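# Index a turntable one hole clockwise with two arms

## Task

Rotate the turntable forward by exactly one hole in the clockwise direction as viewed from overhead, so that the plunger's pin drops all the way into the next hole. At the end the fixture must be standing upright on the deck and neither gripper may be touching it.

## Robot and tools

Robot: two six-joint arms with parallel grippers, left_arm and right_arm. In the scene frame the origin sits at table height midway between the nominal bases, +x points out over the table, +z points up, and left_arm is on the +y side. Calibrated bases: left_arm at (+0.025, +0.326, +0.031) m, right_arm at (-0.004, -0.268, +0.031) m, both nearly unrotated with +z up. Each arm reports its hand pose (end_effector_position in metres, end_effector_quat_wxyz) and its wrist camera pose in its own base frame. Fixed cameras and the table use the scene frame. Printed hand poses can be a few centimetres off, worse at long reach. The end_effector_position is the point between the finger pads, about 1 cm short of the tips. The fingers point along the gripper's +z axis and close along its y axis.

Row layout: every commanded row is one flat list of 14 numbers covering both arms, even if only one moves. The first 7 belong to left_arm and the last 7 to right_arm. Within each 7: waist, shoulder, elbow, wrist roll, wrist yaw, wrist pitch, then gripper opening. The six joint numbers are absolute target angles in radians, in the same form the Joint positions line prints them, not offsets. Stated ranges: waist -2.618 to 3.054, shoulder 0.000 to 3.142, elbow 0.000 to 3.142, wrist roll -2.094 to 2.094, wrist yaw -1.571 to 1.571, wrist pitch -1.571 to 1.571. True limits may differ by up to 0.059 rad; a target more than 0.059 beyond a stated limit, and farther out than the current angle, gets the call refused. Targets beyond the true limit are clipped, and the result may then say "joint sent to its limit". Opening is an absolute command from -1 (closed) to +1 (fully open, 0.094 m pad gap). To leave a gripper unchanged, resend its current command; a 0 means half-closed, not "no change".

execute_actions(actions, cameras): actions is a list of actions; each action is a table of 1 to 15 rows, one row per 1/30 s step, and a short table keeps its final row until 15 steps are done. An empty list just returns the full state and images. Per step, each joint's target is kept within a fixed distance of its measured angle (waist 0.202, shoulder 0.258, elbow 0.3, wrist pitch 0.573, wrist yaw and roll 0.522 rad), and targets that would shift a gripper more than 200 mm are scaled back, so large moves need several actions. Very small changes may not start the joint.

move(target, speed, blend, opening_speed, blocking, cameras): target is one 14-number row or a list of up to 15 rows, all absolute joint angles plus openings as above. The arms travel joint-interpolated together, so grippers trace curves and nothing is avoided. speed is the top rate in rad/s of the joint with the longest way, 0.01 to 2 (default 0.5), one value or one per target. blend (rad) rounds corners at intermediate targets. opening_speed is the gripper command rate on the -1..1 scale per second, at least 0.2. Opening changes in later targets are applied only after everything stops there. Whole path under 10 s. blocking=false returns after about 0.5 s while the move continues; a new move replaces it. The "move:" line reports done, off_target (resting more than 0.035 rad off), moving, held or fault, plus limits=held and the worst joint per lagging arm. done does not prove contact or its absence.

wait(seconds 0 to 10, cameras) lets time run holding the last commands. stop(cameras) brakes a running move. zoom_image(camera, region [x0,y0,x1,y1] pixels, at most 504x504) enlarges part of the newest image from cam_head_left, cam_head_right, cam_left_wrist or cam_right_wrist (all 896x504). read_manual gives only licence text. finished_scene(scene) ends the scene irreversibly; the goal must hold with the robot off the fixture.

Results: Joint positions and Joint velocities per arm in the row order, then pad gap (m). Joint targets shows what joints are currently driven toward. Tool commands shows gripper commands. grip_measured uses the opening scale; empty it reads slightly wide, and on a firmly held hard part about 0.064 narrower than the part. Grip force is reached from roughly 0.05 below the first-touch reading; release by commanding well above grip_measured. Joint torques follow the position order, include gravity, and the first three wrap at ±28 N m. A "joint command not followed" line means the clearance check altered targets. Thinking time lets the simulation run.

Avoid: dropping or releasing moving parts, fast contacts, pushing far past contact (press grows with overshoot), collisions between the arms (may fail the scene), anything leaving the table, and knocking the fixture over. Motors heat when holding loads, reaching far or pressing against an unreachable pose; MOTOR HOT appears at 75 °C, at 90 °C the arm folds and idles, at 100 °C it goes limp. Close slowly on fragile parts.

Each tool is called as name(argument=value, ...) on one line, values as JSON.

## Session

execute_actions(actions=[])

zoom_image(camera="cam_head_left", region=[360, 220, 560, 370])

Scene clock: 0.00 s.
left_arm: end_effector_position=(+0.3789, +0.0005, +0.1416) grip_measured=+1.000 end_effector_quat_wxyz=(+0.682, -0.014, +0.730, +0.047) | right_arm: end_effector_position=(+0.3580, -0.0478, +0.1413) grip_measured=+1.000 end_effector_quat_wxyz=(+0.679, +0.114, +0.720, -0.089)
Joint names: [waist, shoulder, elbow, wrist roll, wrist yaw, wrist pitch]
Joint positions: left_arm=[-0.079 1.56 0.222 0.039 -0.166 1.272 0.094] | right_arm=[0.009 1.506 0.165 0.047 0.296 1.275 0.094]
Joint velocities: within noise
Joint torques (N m): no reading
Heat: left arm: 30 °C; right arm: 28 °C.
Joint targets: left_arm=[-0.079 1.557 0.225 0.038 -0.166 1.267] | right_arm=[0.009 1.502 0.169 0.046 0.296 1.270]
Tool commands: left_gripper/opening=+1.0 right_gripper/opening=+1.0

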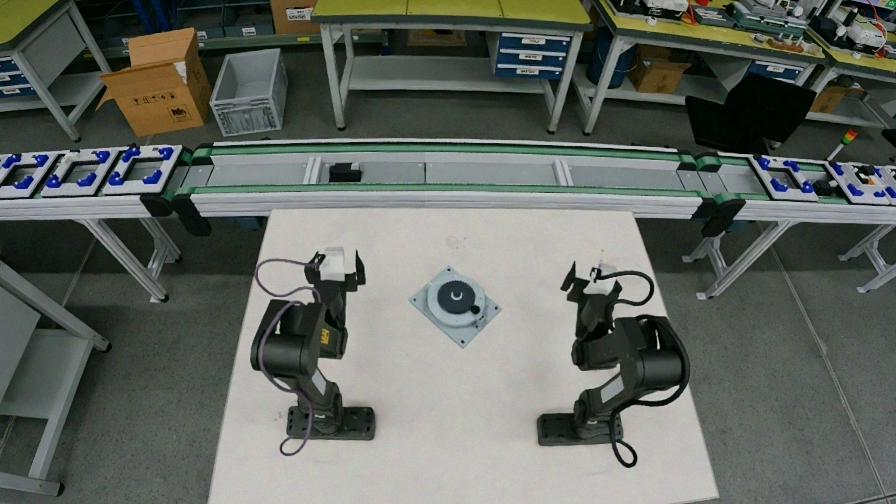

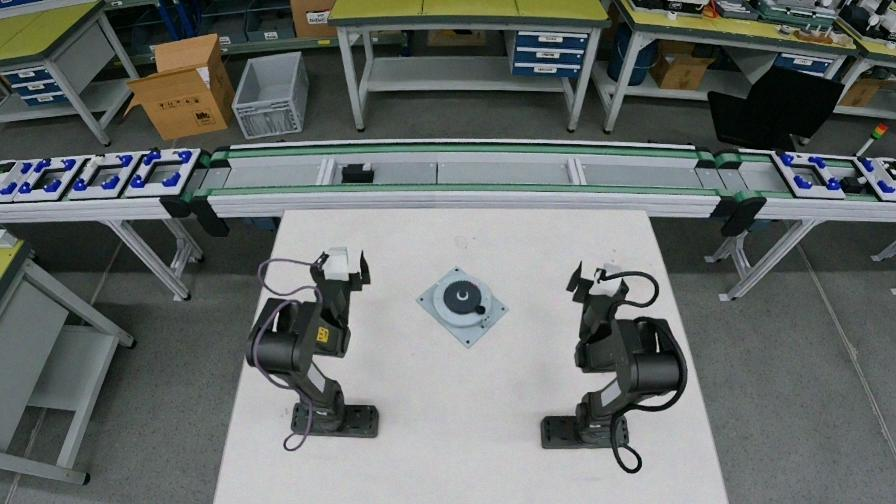

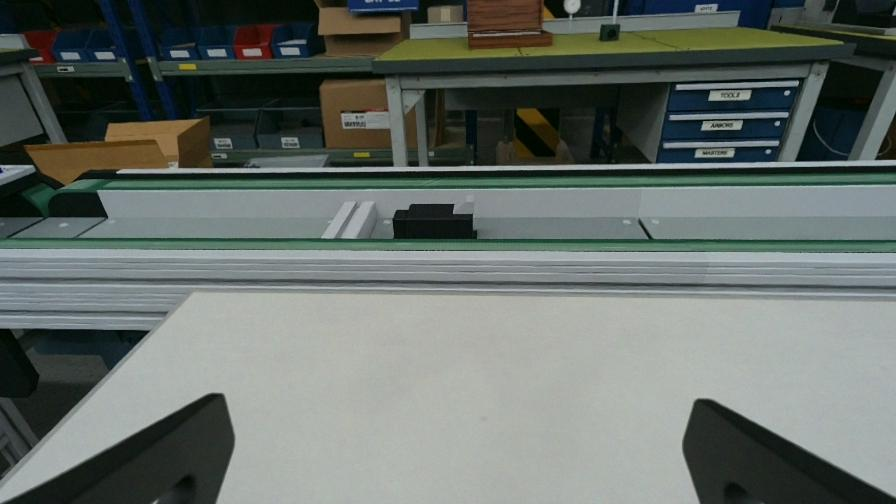

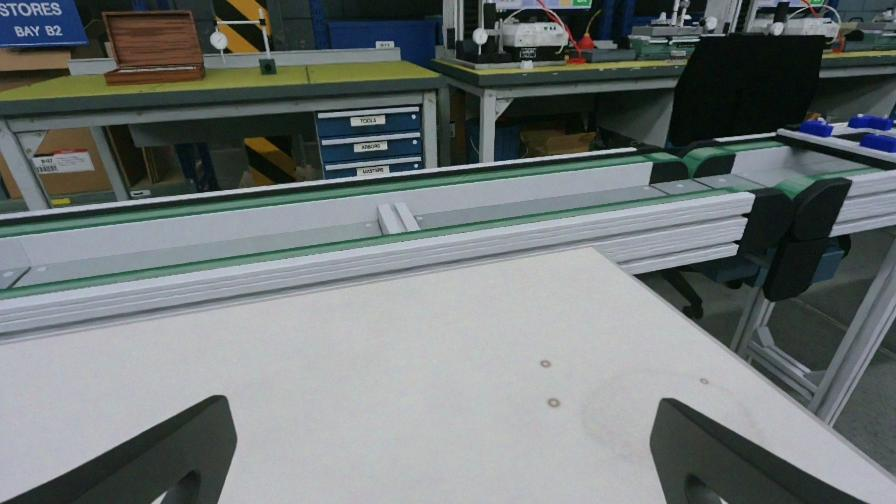

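Scaled by 2.520 from the camera's 896x504 image, which has a finer 1280x720 frame.

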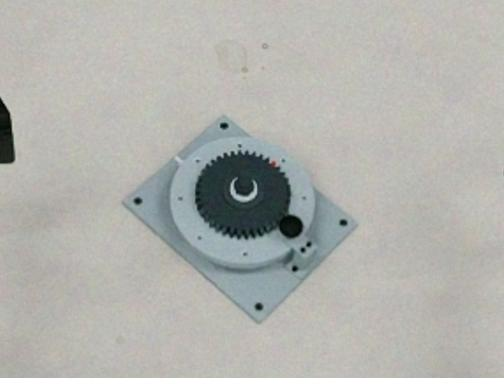

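move(target=[[-0.5,1.6,1.6,-0.8,0,-1.2,0,0.4,1.40,0.13,0.02,0.1,1.05,0.0],[-0.717,2.30,2.165,-1.0,0,-1.41,0,0.675,1.311,0.100,0,0,0.826,0.0]], speed=1.0, blend=[0.2,0])

Scene clock: 43.97 s.
left_arm: end_effector_position=(+0.3405, -0.2978, +0.0924) grip_measured=+0.001 end_effector_quat_wxyz=(+0.010, -0.134, +0.991, -0.012) | right_arm: end_effector_position=(+0.2587, +0.2023, +0.0736) grip_measured=+0.002 end_effector_quat_wxyz=(+0.531, -0.264, +0.784, +0.182)
Joint positions: left_arm=[-0.72 2.288 2.139 -0.989 0.001 -1.391 0.047] | right_arm=[0.666 1.33 0.109 0.01 0.01 0.843 0.047]
Joint torques (N m): left_arm=[0.24 -12.1 7.23 -0.09 -0.02 0.25] | right_arm=[0.8 -4.48 5.52 -0.07 -0.11 1.59]
Heat: left arm: 31 °C; right arm: 33 °C.
Joint targets: left_arm=[-0.717 2.300 2.165 -1.000 0.000 -1.410] | right_arm=[0.675 1.311 0.100 0.000 0.000 0.826]
move: done

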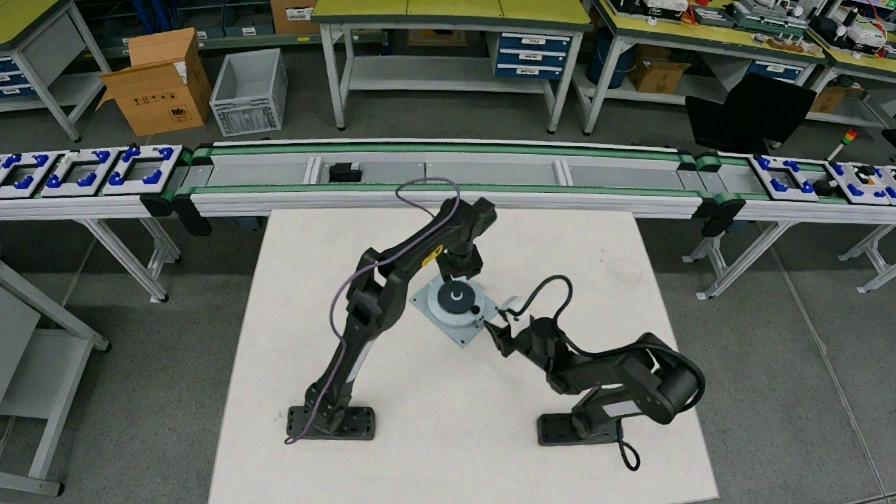

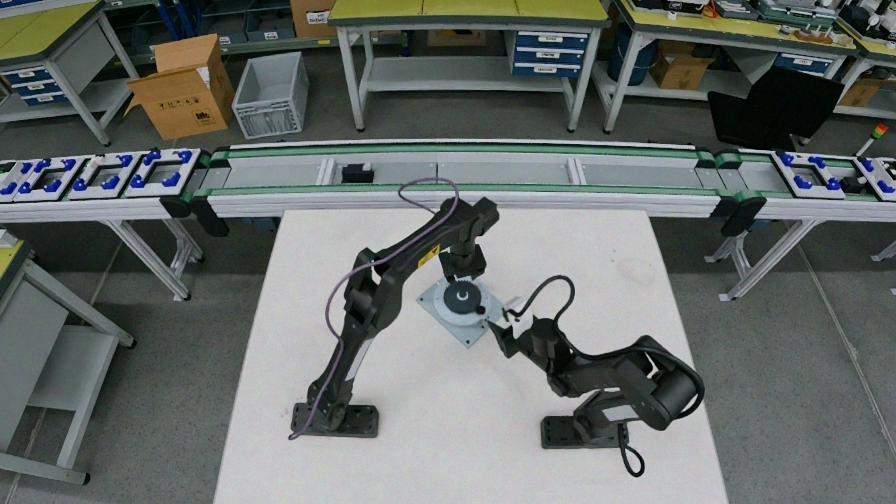

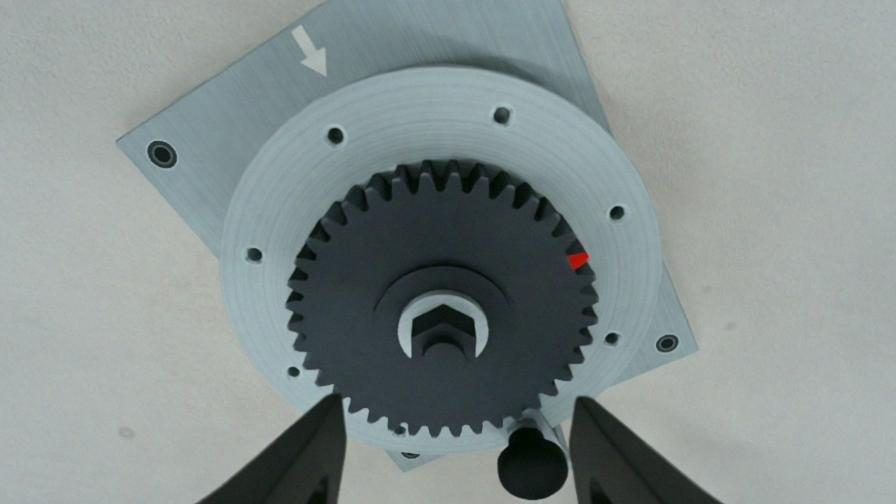

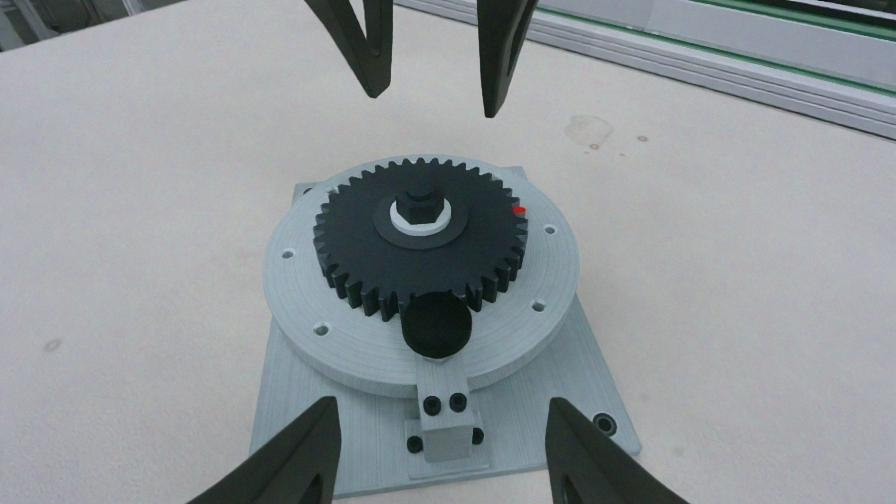

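zoom_image(camera="cam_left_wrist", region=[350, 250, 550, 400])

Scaled by 2.520 from the camera's 896x504 image, which has a finer 1280x720 frame.

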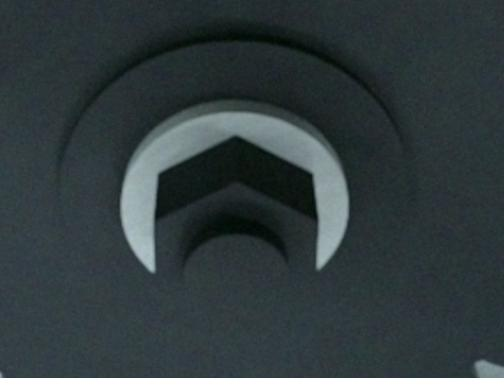

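move(target=[-0.7255,2.314,1.955,-0.955,0,-1.226,-0.2,0.683,1.711,0.187,0,0,1.150,-0.1], speed=0.3, cameras=["cam_left_wrist","cam_right_wrist"])

Scene clock: 89.17 s.
left_arm: end_effector_position=(+0.3372, -0.2949, +0.0497) grip_measured=-0.199 end_effector_quat_wxyz=(+0.004, -0.122, +0.992, -0.005) | right_arm: end_effector_position=(+0.2780, +0.2211, +0.0461) grip_measured=-0.098 end_effector_quat_wxyz=(+0.529, -0.268, +0.784, +0.184)
Joint positions: left_arm=[-0.72 2.288 1.97 -0.966 0.001 -1.24 0.038] | right_arm=[0.674 1.697 0.173 0.009 0.009 1.142 0.042]
Joint torques (N m): left_arm=[-0.46 -10.81 4.04 0.14 -0.01 0.6] | right_arm=[0.8 -3.81 5.97 -0.09 -0.11 1.81]
Heat: left arm: 37 °C; right arm: 33 °C.
Joint targets: left_arm=[-0.726 2.314 1.955 -0.955 0.000 -1.226] | right_arm=[0.683 1.711 0.187 0.000 0.000 1.150]
move: done
Images, in order: cam_left_wrist, cam_right_wrist.

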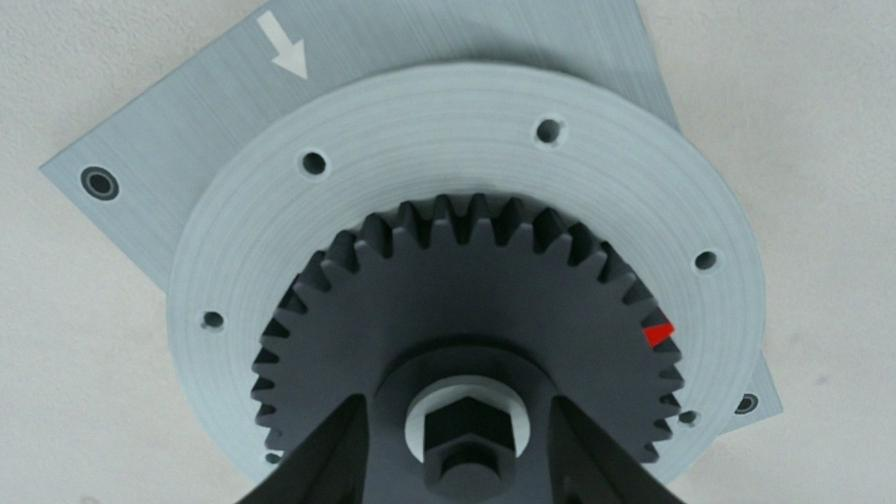

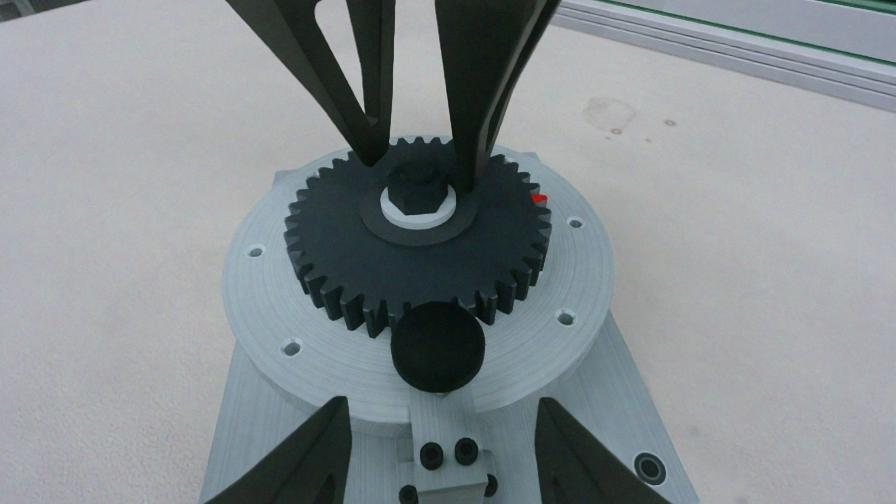

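move(target=[[-0.737,2.330,1.954,-0.955,0,-1.226,-0.2,0.691,1.883,0.303,0,0,1.201,-0.15]], speed=0.2, cameras=["cam_left_wrist","cam_right_wrist"])

Scene clock: 109.63 s.
left_arm: end_effector_position=(+0.3336, -0.2977, +0.0432) grip_measured=-0.199 end_effector_quat_wxyz=(-0.001, -0.117, +0.993, +0.000) | right_arm: end_effector_position=(+0.3004, +0.2430, +0.0336) grip_measured=-0.148 end_effector_quat_wxyz=(+0.528, -0.271, +0.783, +0.186)
Joint positions: left_arm=[-0.73 2.303 1.97 -0.965 0.001 -1.239 0.038] | right_arm=[0.682 1.865 0.291 0.009 0.009 1.194 0.04]
Joint torques (N m): left_arm=[-0.55 -10.8 3.95 0.13 -0.01 0.56] | right_arm=[0.9 -4.85 5.44 -0.08 -0.1 1.78]
Joint targets: left_arm=[-0.737 2.330 1.954 -0.955 0.000 -1.226] | right_arm=[0.691 1.883 0.303 0.000 0.000 1.201]
move: done
Images, in order: cam_left_wrist, cam_right_wrist.

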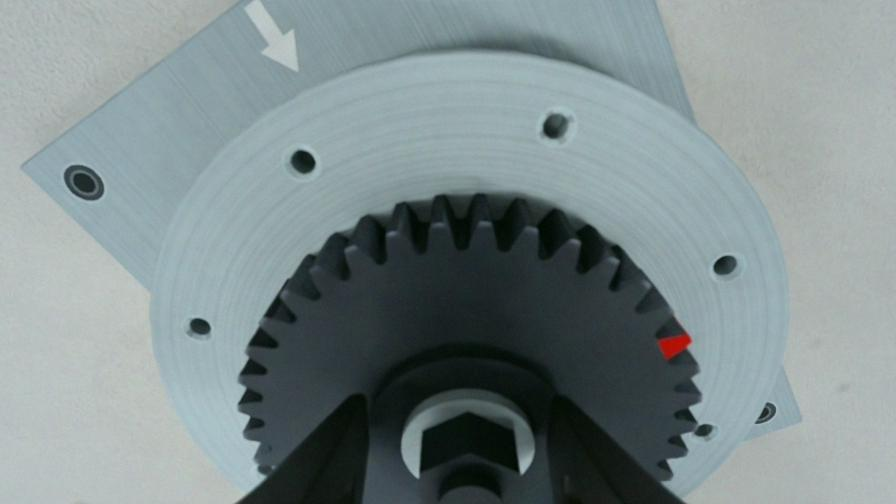

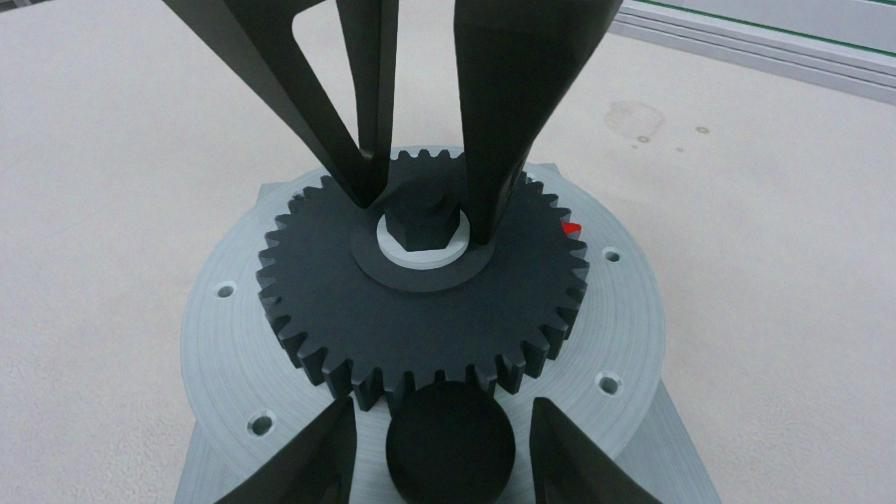

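move(target=[[-0.737,2.330,1.954,-0.955,0,-1.226,-0.75,0.691,1.883,0.303,0,0,1.201,-0.15],[-0.737,2.330,1.954,-0.955,0,-1.226,-0.75,0.687,1.883,0.303,0,0,1.201,-0.8]], speed=0.2, opening_speed=0.4, cameras=["cam_left_wrist","cam_right_wrist"])

Scene clock: 122.87 s.
left_arm: end_effector_position=(+0.3348, -0.2989, +0.0432) grip_measured=-0.639 end_effector_quat_wxyz=(+0.001, -0.117, +0.993, -0.003) | right_arm: end_effector_position=(+0.3012, +0.2422, +0.0339) grip_measured=-0.495 end_effector_quat_wxyz=(+0.530, -0.269, +0.783, +0.184)
Joint positions: left_arm=[-0.73 2.303 1.97 -0.964 0.002 -1.233 0.017] | right_arm=[0.682 1.865 0.291 0.009 0.015 1.195 0.024]
Joint torques (N m): left_arm=[-0.61 -10.81 3.93 0.11 -0.02 0.5] | right_arm=[0.43 -4.85 5.45 -0.07 -0.18 1.78]
Joint targets: left_arm=[-0.737 2.330 1.954 -0.955 0.000 -1.226] | right_arm=[0.687 1.883 0.303 0.000 0.000 1.201]
move: done
Images, in order: cam_left_wrist, cam_right_wrist.

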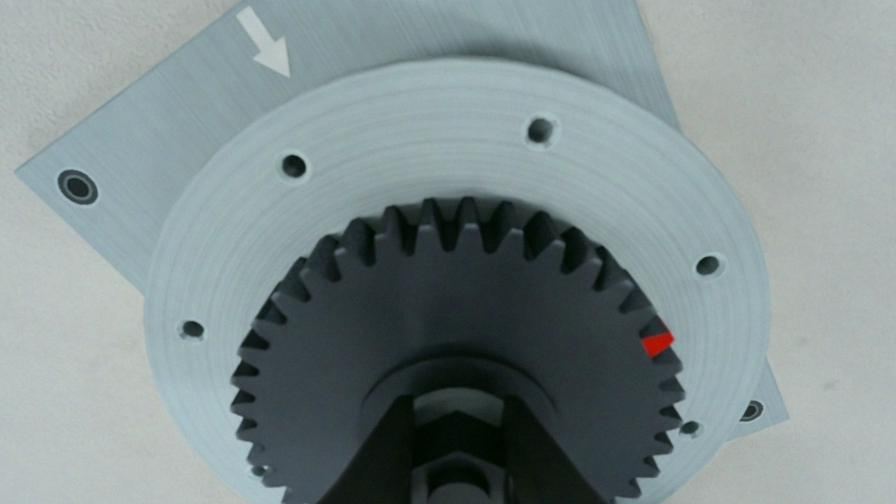

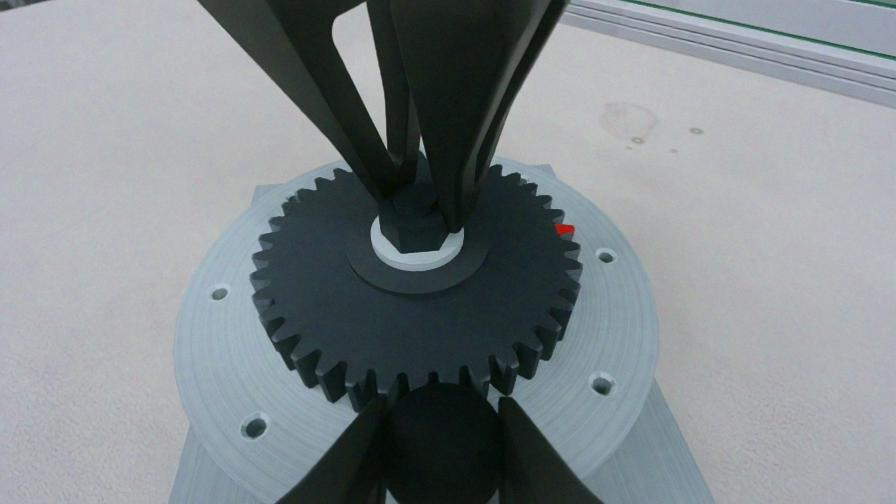

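move(target=[-0.737,2.330,1.954,-0.955,0,-1.226,-0.75,0.687,1.718,0.318,0,0,1.41,-0.8], speed=0.2, cameras=["cam_right_wrist"])

Scene clock: 134.13 s.
left_arm: end_effector_position=(+0.3347, -0.2990, +0.0432) grip_measured=-0.639 end_effector_quat_wxyz=(+0.001, -0.117, +0.993, -0.003) | right_arm: end_effector_position=(+0.3015, +0.2424, +0.0421) grip_measured=-0.495 end_effector_quat_wxyz=(+0.532, -0.269, +0.781, +0.185)
Joint positions: left_arm=[-0.73 2.303 1.97 -0.964 0.002 -1.233 0.017] | right_arm=[0.682 1.816 0.292 0.009 0.015 1.15 0.024]
Joint torques (N m): left_arm=[-0.54 -10.8 3.95 0.12 -0.04 0.5] | right_arm=[0.49 -13.87 7.02 -0.07 -0.16 4.11]
Joint targets: left_arm=[-0.737 2.330 1.954 -0.955 0.000 -1.226] | right_arm=[0.687 1.718 0.318 0.000 0.000 1.410]
move: off_target (right_arm); right_arm: the wrist pitch is farthest, 0.260 rad from its target
Images, in order: cam_right_wrist.

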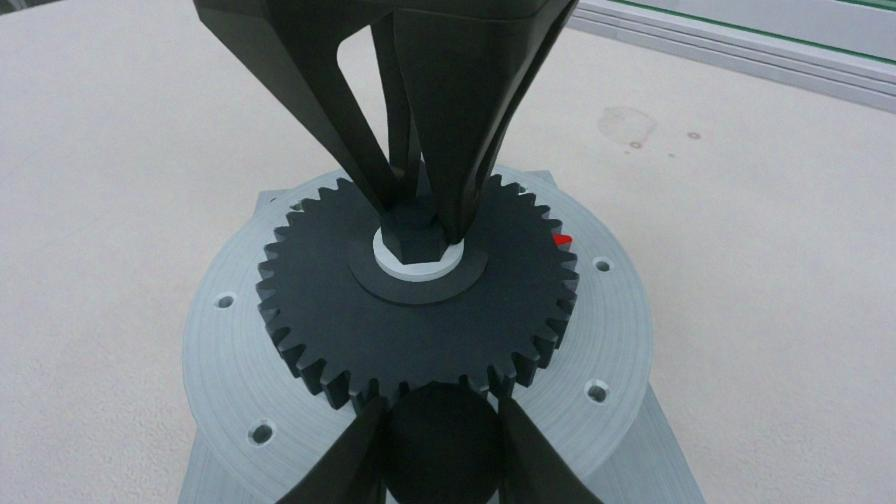

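move(target=[[-0.737,2.330,1.954,-0.70,0,-1.226,-0.75,0.687,1.718,0.318,0,0,1.41,-0.8],[-0.737,2.330,1.954,-0.40,0,-1.226,-0.75,0.687,1.795,0.313,0,0,1.125,-0.8],[-0.737,2.330,1.954,-0.15,0,-1.226,-0.75,0.687,1.825,0.308,0,0,1.075,-0.8]], speed=0.4, blend=[0.05,0.05,0], cameras=["cam_right_wrist","cam_left_wrist"])

Scene clock: 144.63 s.
left_arm: end_effector_position=(+0.3426, -0.3079, +0.0436) grip_measured=-0.748 end_effector_quat_wxyz=(+0.022, +0.280, +0.960, -0.015) | right_arm: end_effector_position=(+0.3005, +0.2416, +0.0374) grip_measured=-0.495 end_effector_quat_wxyz=(+0.524, -0.271, +0.787, +0.182)
Joint positions: left_arm=[-0.732 2.303 1.97 -0.163 0.007 -1.185 0.012] | right_arm=[0.682 1.816 0.295 0.009 0.015 1.125 0.024]
Joint torques (N m): left_arm=[-0.47 -10.86 4.03 0.16 -0.07 0.05] | right_arm=[0.47 -5.26 5.83 -0.07 -0.14 1.31]
Heat: left arm: 35 °C; right arm: 41 °C.
Joint targets: left_arm=[-0.737 2.330 1.954 -0.150 0.000 -1.226] | right_arm=[0.687 1.825 0.308 0.000 0.000 1.075]
move: off_target (left_arm, right_arm); left_arm: the wrist pitch is farthest, 0.041 rad from its target; right_arm: the wrist pitch is farthest, 0.050 rad from its target
Images, in order: cam_left_wrist, cam_right_wrist.

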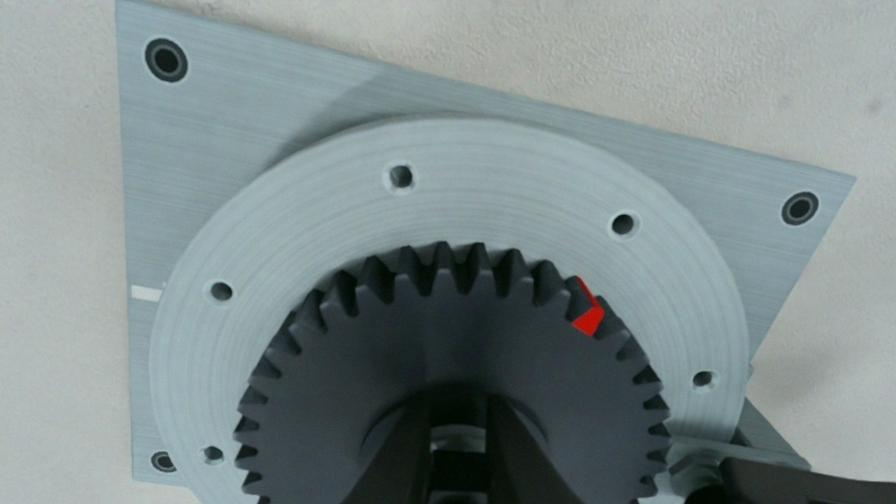

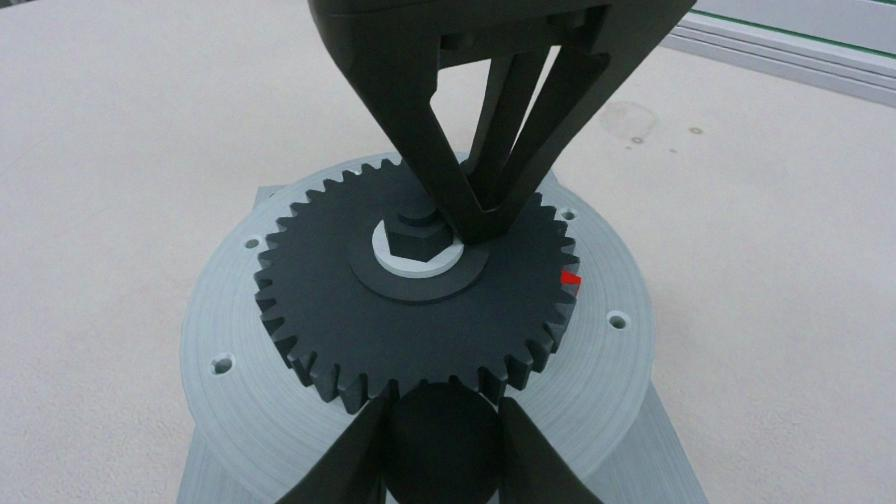

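move(target=[[-0.737,2.303,1.970,-0.165,0.005,-1.19,0.0,0.687,1.818,0.305,0,0,1.12,-0.8],[-0.737,2.310,2.10,-0.55,0,-1.36,0.0,0.687,1.818,0.305,0,0,1.12,-0.8]], speed=0.4, cameras=["cam_right_wrist","cam_left_wrist"])

zoom_image(camera="cam_left_wrist", region=[350, 220, 570, 420])

Scene clock: 168.20 s.
left_arm: end_effector_position=(+0.3332, -0.2997, +0.0683) grip_measured=-0.001 end_effector_quat_wxyz=(-0.003, +0.096, +0.995, -0.002) | right_arm: end_effector_position=(+0.3006, +0.2417, +0.0376) grip_measured=-0.495 end_effector_quat_wxyz=(+0.524, -0.271, +0.787, +0.182)
Joint positions: left_arm=[-0.732 2.305 2.074 -0.539 0.007 -1.342 0.047] | right_arm=[0.682 1.816 0.295 0.009 0.015 1.126 0.024]
Joint torques (N m): left_arm=[-0.43 -12.86 7.25 -0.15 -0.06 0.2] | right_arm=[0.43 -5.83 5.49 -0.07 -0.16 1.68]
Heat: left arm: 36 °C; right arm: 36 °C.
Joint targets: left_arm=[-0.737 2.310 2.100 -0.550 0.000 -1.360] | right_arm=[0.687 1.818 0.305 0.000 0.000 1.120]
move: done
Images, in order: cam_left_wrist, cam_right_wrist.

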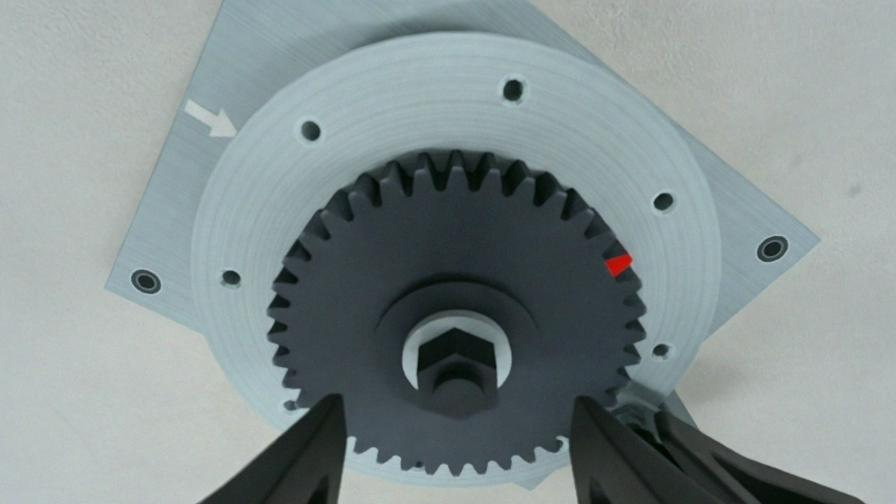

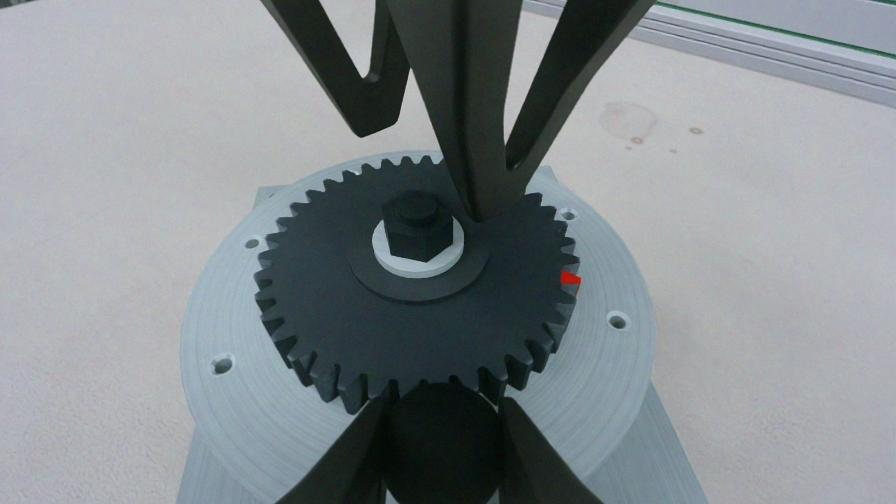

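Scaled by 2.291 from the camera's 896x504 image, which has a finer 1280x720 frame.

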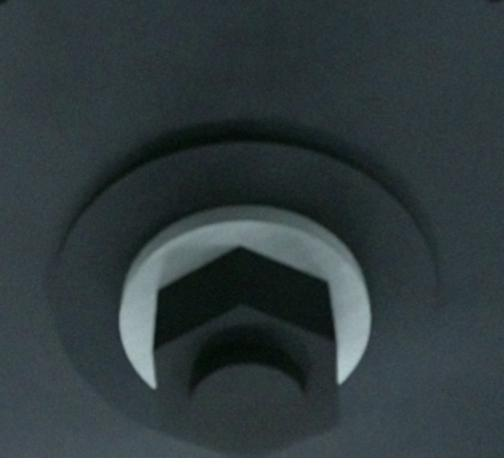

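move(target=[-0.737,2.310,1.952,-0.597,0,-1.218,-0.2,0.687,1.818,0.305,0,0,1.12,-0.8], speed=0.25, cameras=["cam_right_wrist","cam_left_wrist"])

zoom_image(camera="cam_right_wrist", region=[340, 130, 540, 290])

Scene clock: 193.80 s.
left_arm: end_effector_position=(+0.3318, -0.2984, +0.0418) grip_measured=-0.199 end_effector_quat_wxyz=(-0.005, +0.073, +0.997, -0.001) | right_arm: end_effector_position=(+0.3006, +0.2417, +0.0376) grip_measured=-0.495 end_effector_quat_wxyz=(+0.524, -0.271, +0.787, +0.182)
Joint positions: left_arm=[-0.732 2.305 1.968 -0.586 0.007 -1.24 0.038] | right_arm=[0.682 1.816 0.295 0.009 0.015 1.126 0.024]
Joint torques (N m): left_arm=[-0.42 -12.83 3.95 -0.09 -0.09 0.64] | right_arm=[0.46 -5.82 5.48 -0.06 -0.16 1.67]
Joint targets: left_arm=[-0.737 2.310 1.952 -0.597 0.000 -1.218] | right_arm=[0.687 1.818 0.305 0.000 0.000 1.120]
move: done
Images, in order: cam_left_wrist, cam_right_wrist.

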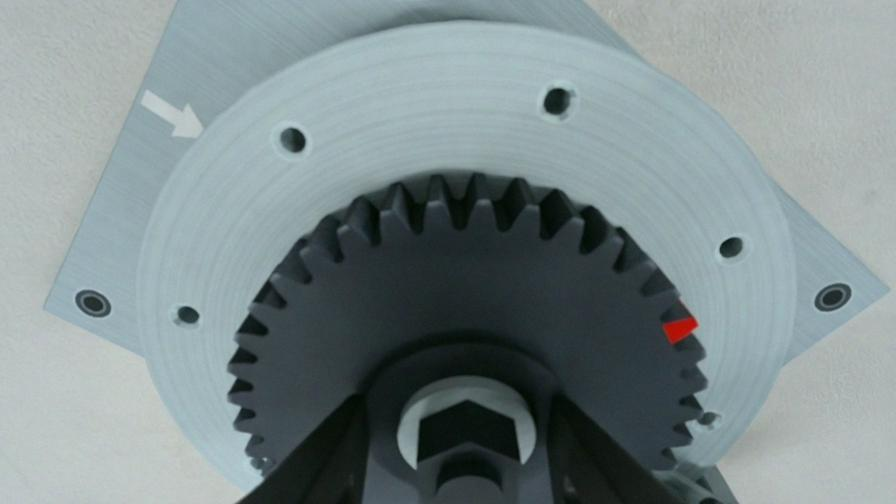

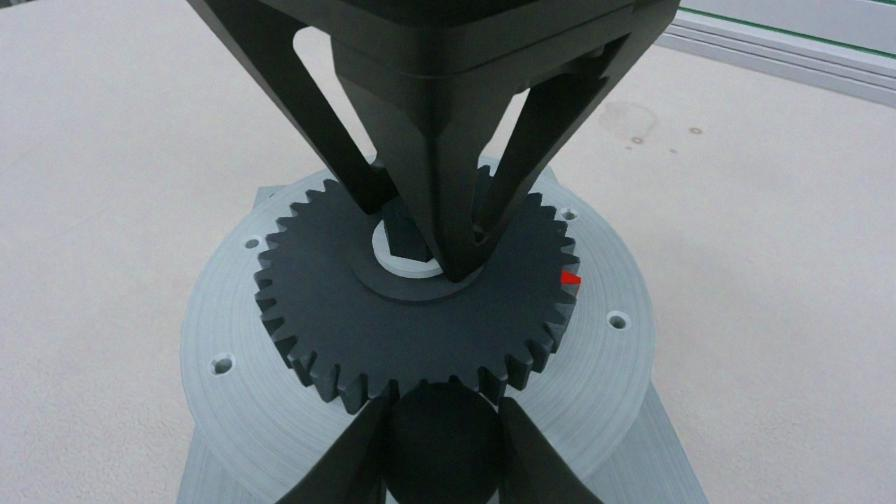

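Scaled by 2.520 from the camera's 896x504 image, which has a finer 1280x720 frame.

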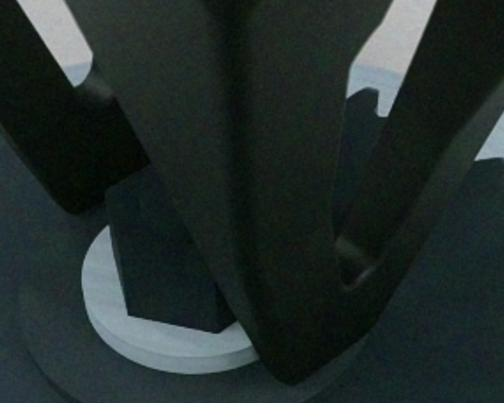

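move(target=[-0.737,2.310,1.952,-0.597,0,-1.218,-0.8,0.687,1.818,0.305,0,0,1.12,-0.8], speed=0.25, opening_speed=0.4, cameras=["cam_left_wrist"])

move(target=[[-0.737,2.310,1.952,-0.30,0,-1.218,-0.8,0.687,1.82,0.308,0,0,1.11,-0.8]], speed=0.2, cameras=["cam_left_wrist","cam_right_wrist"])

Scene clock: 206.27 s.
left_arm: end_effector_position=(+0.3325, -0.2999, +0.0418) grip_measured=-0.480 end_effector_quat_wxyz=(-0.002, +0.073, +0.997, -0.003) | right_arm: end_effector_position=(+0.3006, +0.2417, +0.0376) grip_measured=-0.495 end_effector_quat_wxyz=(+0.524, -0.271, +0.787, +0.182)
Joint positions: left_arm=[-0.733 2.305 1.968 -0.587 0.007 -1.234 0.024] | right_arm=[0.682 1.816 0.295 0.009 0.015 1.126 0.024]
Joint torques (N m): left_arm=[-0.34 -12.85 3.95 -0.1 -0.06 0.58] | right_arm=[0.39 -5.81 5.49 -0.07 -0.17 1.67]
Joint targets: left_arm=[-0.737 2.310 1.952 -0.597 0.000 -1.218] | right_arm=[0.687 1.818 0.305 0.000 0.000 1.120]
move: done
Images, in order: cam_left_wrist.

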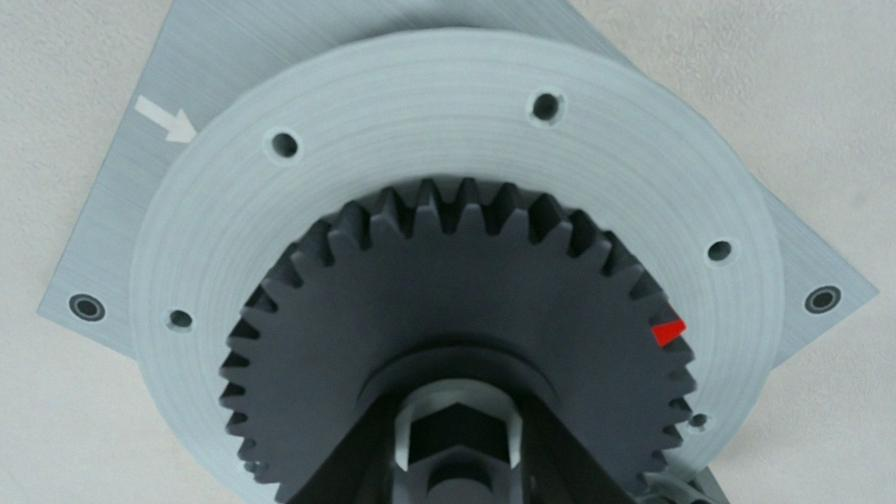

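Scene clock: 208.30 s.
left_arm: end_effector_position=(+0.3350, -0.3021, +0.0418) grip_measured=-0.484 end_effector_quat_wxyz=(+0.004, +0.201, +0.980, -0.006) | right_arm: end_effector_position=(+0.3006, +0.2417, +0.0376) grip_measured=-0.495 end_effector_quat_wxyz=(+0.524, -0.271, +0.787, +0.182)
Joint positions: left_arm=[-0.733 2.305 1.968 -0.328 0.007 -1.22 0.024] | right_arm=[0.682 1.816 0.295 0.009 0.015 1.126 0.024]
Joint torques (N m): left_arm=[-0.32 -12.89 3.97 0.34 -0.07 0.46] | right_arm=[0.43 -5.65 5.81 -0.06 -0.17 1.6]
Joint targets: left_arm=[-0.737 2.310 1.952 -0.300 0.000 -1.218] | right_arm=[0.687 1.820 0.308 0.000 0.000 1.110]
move: done
Images, in order: cam_left_wrist, cam_right_wrist.

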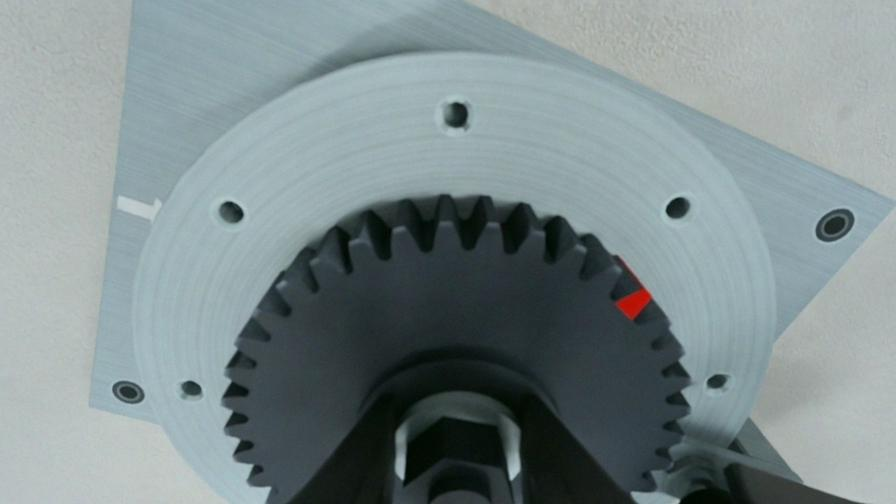

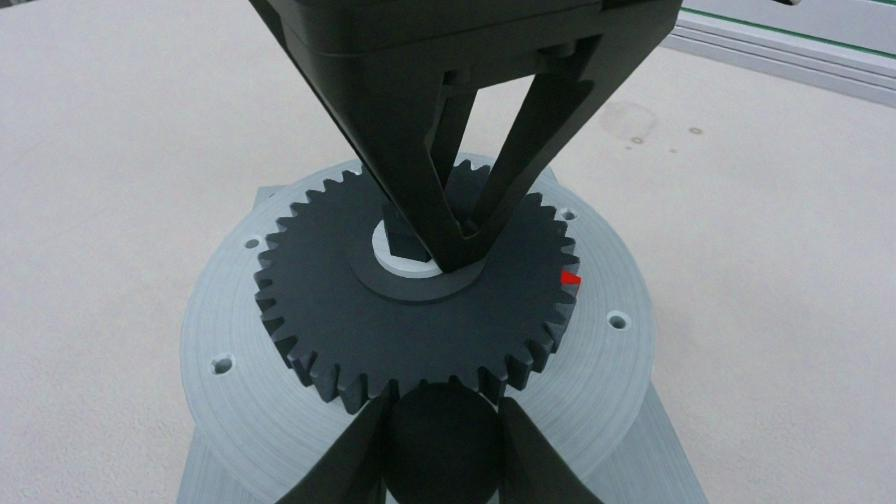

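move(target=[[-0.737,2.310,1.952,-0.32,0,-1.22,-0.1,0.687,1.818,0.305,0,0,1.12,-0.8],[-0.740,2.310,2.03,-0.597,0,-1.28,-0.1,0.687,1.818,0.305,0,0,1.12,-0.8],[-0.747,2.310,1.964,-0.597,0,-1.229,-0.2,0.687,1.818,0.305,0,0,1.12,-0.8]], speed=0.4, cameras=["cam_left_wrist"])

Scene clock: 230.17 s.
left_arm: end_effector_position=(+0.3305, -0.3024, +0.0443) grip_measured=-0.199 end_effector_quat_wxyz=(-0.002, +0.077, +0.997, -0.002) | right_arm: end_effector_position=(+0.3006, +0.2417, +0.0376) grip_measured=-0.495 end_effector_quat_wxyz=(+0.524, -0.271, +0.787, +0.182)
Joint positions: left_arm=[-0.741 2.305 1.979 -0.587 0.006 -1.244 0.038] | right_arm=[0.682 1.816 0.295 0.009 0.015 1.126 0.024]
Joint torques (N m): left_arm=[-0.54 -12.89 4.07 -0.09 -0.07 0.57] | right_arm=[0.42 -5.79 5.49 -0.07 -0.17 1.68]
Joint targets: left_arm=[-0.747 2.310 1.964 -0.597 0.000 -1.229] | right_arm=[0.687 1.818 0.305 0.000 0.000 1.120]
move: done
Images, in order: cam_left_wrist.

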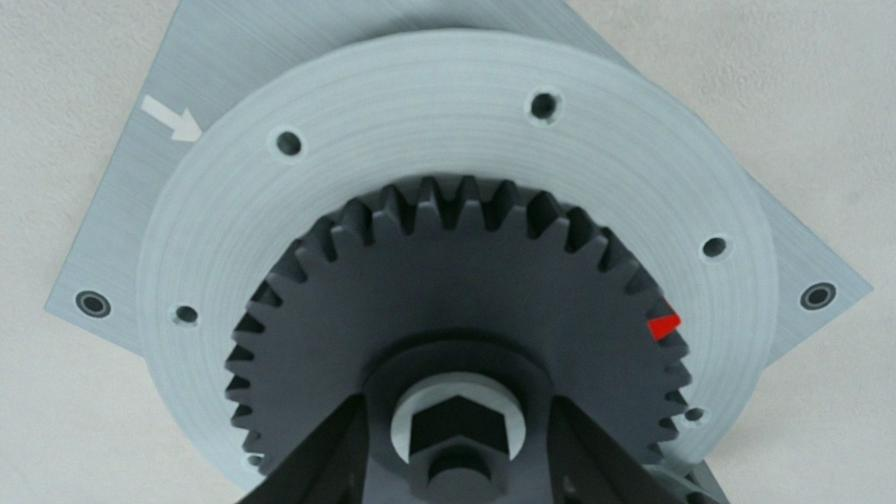

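move(target=[-0.747,2.310,1.964,-0.597,0,-1.229,-0.85,0.687,1.818,0.305,0,0,1.12,-0.8], speed=0.25, opening_speed=0.5, cameras=[])

move(target=[[-0.747,2.310,1.964,-0.40,0,-1.229,-0.85,0.687,1.82,0.308,0,0,1.11,-0.8]], speed=0.2, cameras=["cam_left_wrist","cam_right_wrist"])

Scene clock: 238.27 s.
left_arm: end_effector_position=(+0.3316, -0.3023, +0.0443) grip_measured=-0.631 end_effector_quat_wxyz=(+0.001, +0.076, +0.997, -0.002) | right_arm: end_effector_position=(+0.3006, +0.2417, +0.0376) grip_measured=-0.495 end_effector_quat_wxyz=(+0.524, -0.271, +0.787, +0.182)
Joint positions: left_arm=[-0.741 2.305 1.979 -0.589 0.002 -1.241 0.017] | right_arm=[0.682 1.816 0.295 0.009 0.015 1.126 0.024]
Joint torques (N m): left_arm=[-0.54 -12.85 4.11 -0.08 -0.02 0.57] | right_arm=[0.44 -5.79 5.48 -0.07 -0.16 1.68]
Joint targets: left_arm=[-0.747 2.310 1.964 -0.597 0.000 -1.229] | right_arm=[0.687 1.818 0.305 0.000 0.000 1.120]
move: done

Scene clock: 239.83 s.
left_arm: end_effector_position=(+0.3318, -0.3027, +0.0443) grip_measured=-0.632 end_effector_quat_wxyz=(+0.001, +0.144, +0.990, -0.002) | right_arm: end_effector_position=(+0.3006, +0.2417, +0.0376) grip_measured=-0.495 end_effector_quat_wxyz=(+0.524, -0.271, +0.787, +0.182)
Joint positions: left_arm=[-0.741 2.305 1.979 -0.452 0.003 -1.24 0.017] | right_arm=[0.682 1.816 0.295 0.009 0.015 1.126 0.024]
Joint torques (N m): left_arm=[-0.54 -12.86 4.1 0.61 -0.03 0.53] | right_arm=[0.44 -5.61 5.76 -0.07 -0.17 1.58]
Joint targets: left_arm=[-0.747 2.310 1.964 -0.400 0.000 -1.229] | right_arm=[0.687 1.820 0.308 0.000 0.000 1.110]
move: off_target (left_arm); left_arm: the wrist roll is farthest, 0.052 rad from its target
Images, in order: cam_left_wrist, cam_right_wrist.

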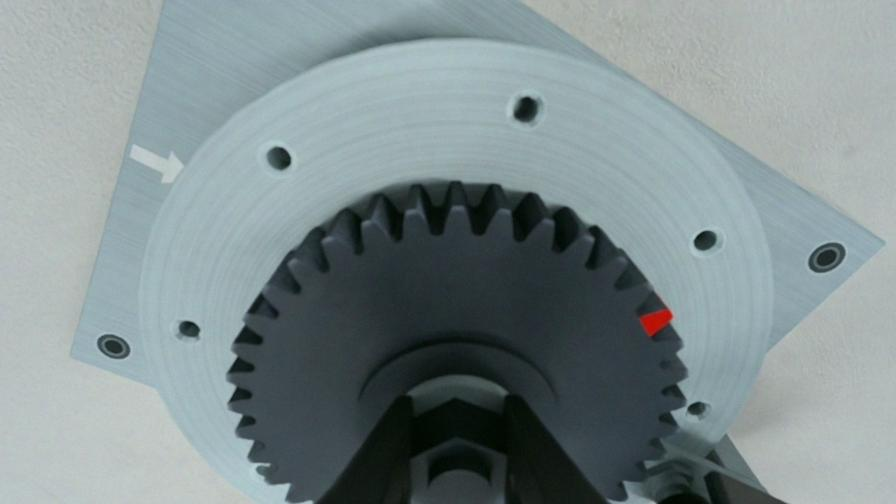

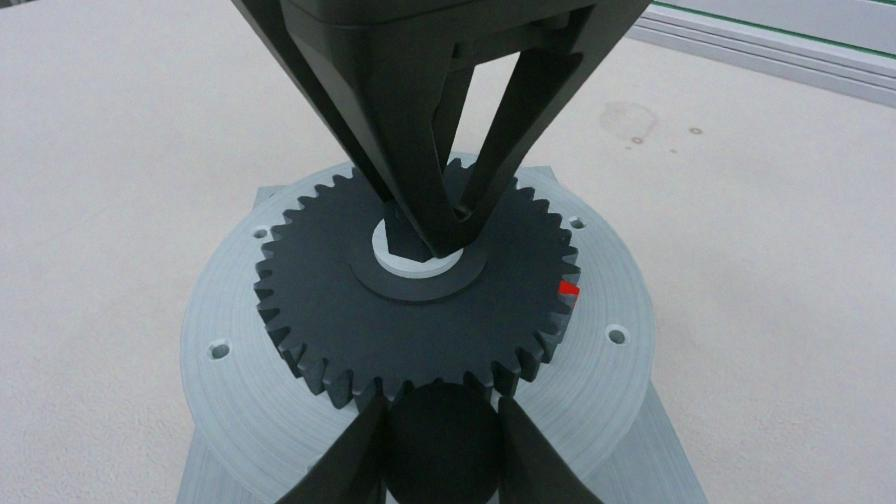

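move(target=[[-0.747,2.310,1.964,-0.43,0,-1.229,-0.85,0.687,1.75,0.315,0,0,1.33,-0.8],[-0.747,2.310,1.964,-0.17,0,-1.229,-0.85,0.687,1.75,0.315,0,0,1.33,-0.8]], speed=0.3, cameras=["cam_left_wrist","cam_right_wrist"])

Scene clock: 250.83 s.
left_arm: end_effector_position=(+0.3321, -0.3030, +0.0443) grip_measured=-0.632 end_effector_quat_wxyz=(+0.002, +0.274, +0.962, -0.003) | right_arm: end_effector_position=(+0.3014, +0.2423, +0.0401) grip_measured=-0.495 end_effector_quat_wxyz=(+0.529, -0.270, +0.784, +0.183)
Joint positions: left_arm=[-0.741 2.305 1.979 -0.186 0.003 -1.238 0.017] | right_arm=[0.682 1.816 0.295 0.009 0.015 1.137 0.024]
Joint torques (N m): left_arm=[-0.54 -12.85 4.1 0.2 -0.03 0.52] | right_arm=[0.4 -11.3 6.45 -0.07 -0.17 3.49]
Joint targets: left_arm=[-0.747 2.310 1.964 -0.170 0.000 -1.229] | right_arm=[0.687 1.750 0.315 0.000 0.000 1.330]
move: off_target (right_arm); right_arm: the wrist pitch is farthest, 0.193 rad from its target
Images, in order: cam_left_wrist, cam_right_wrist.

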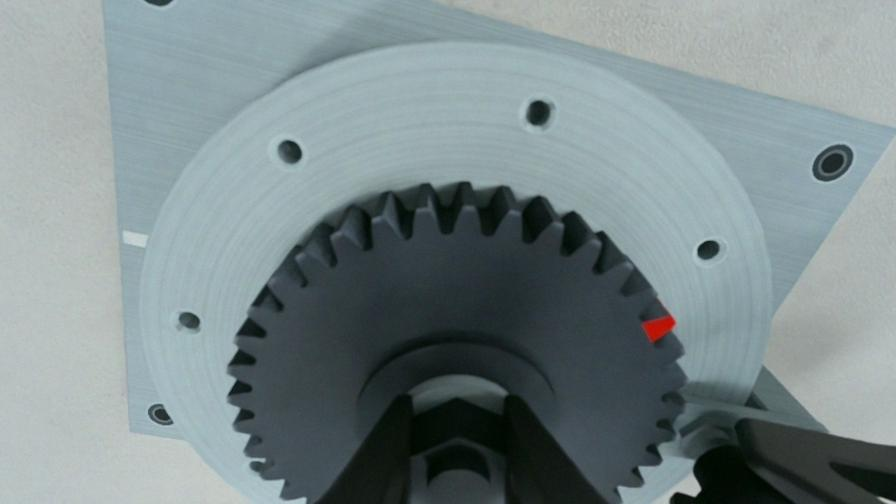

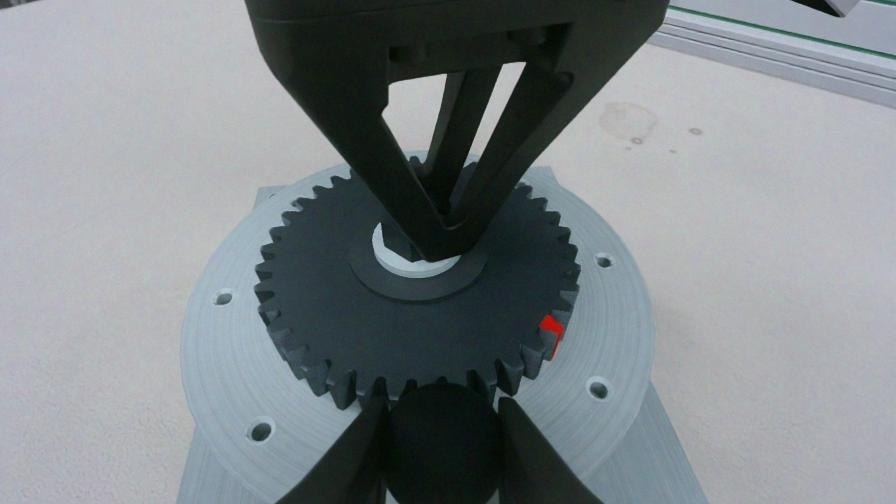

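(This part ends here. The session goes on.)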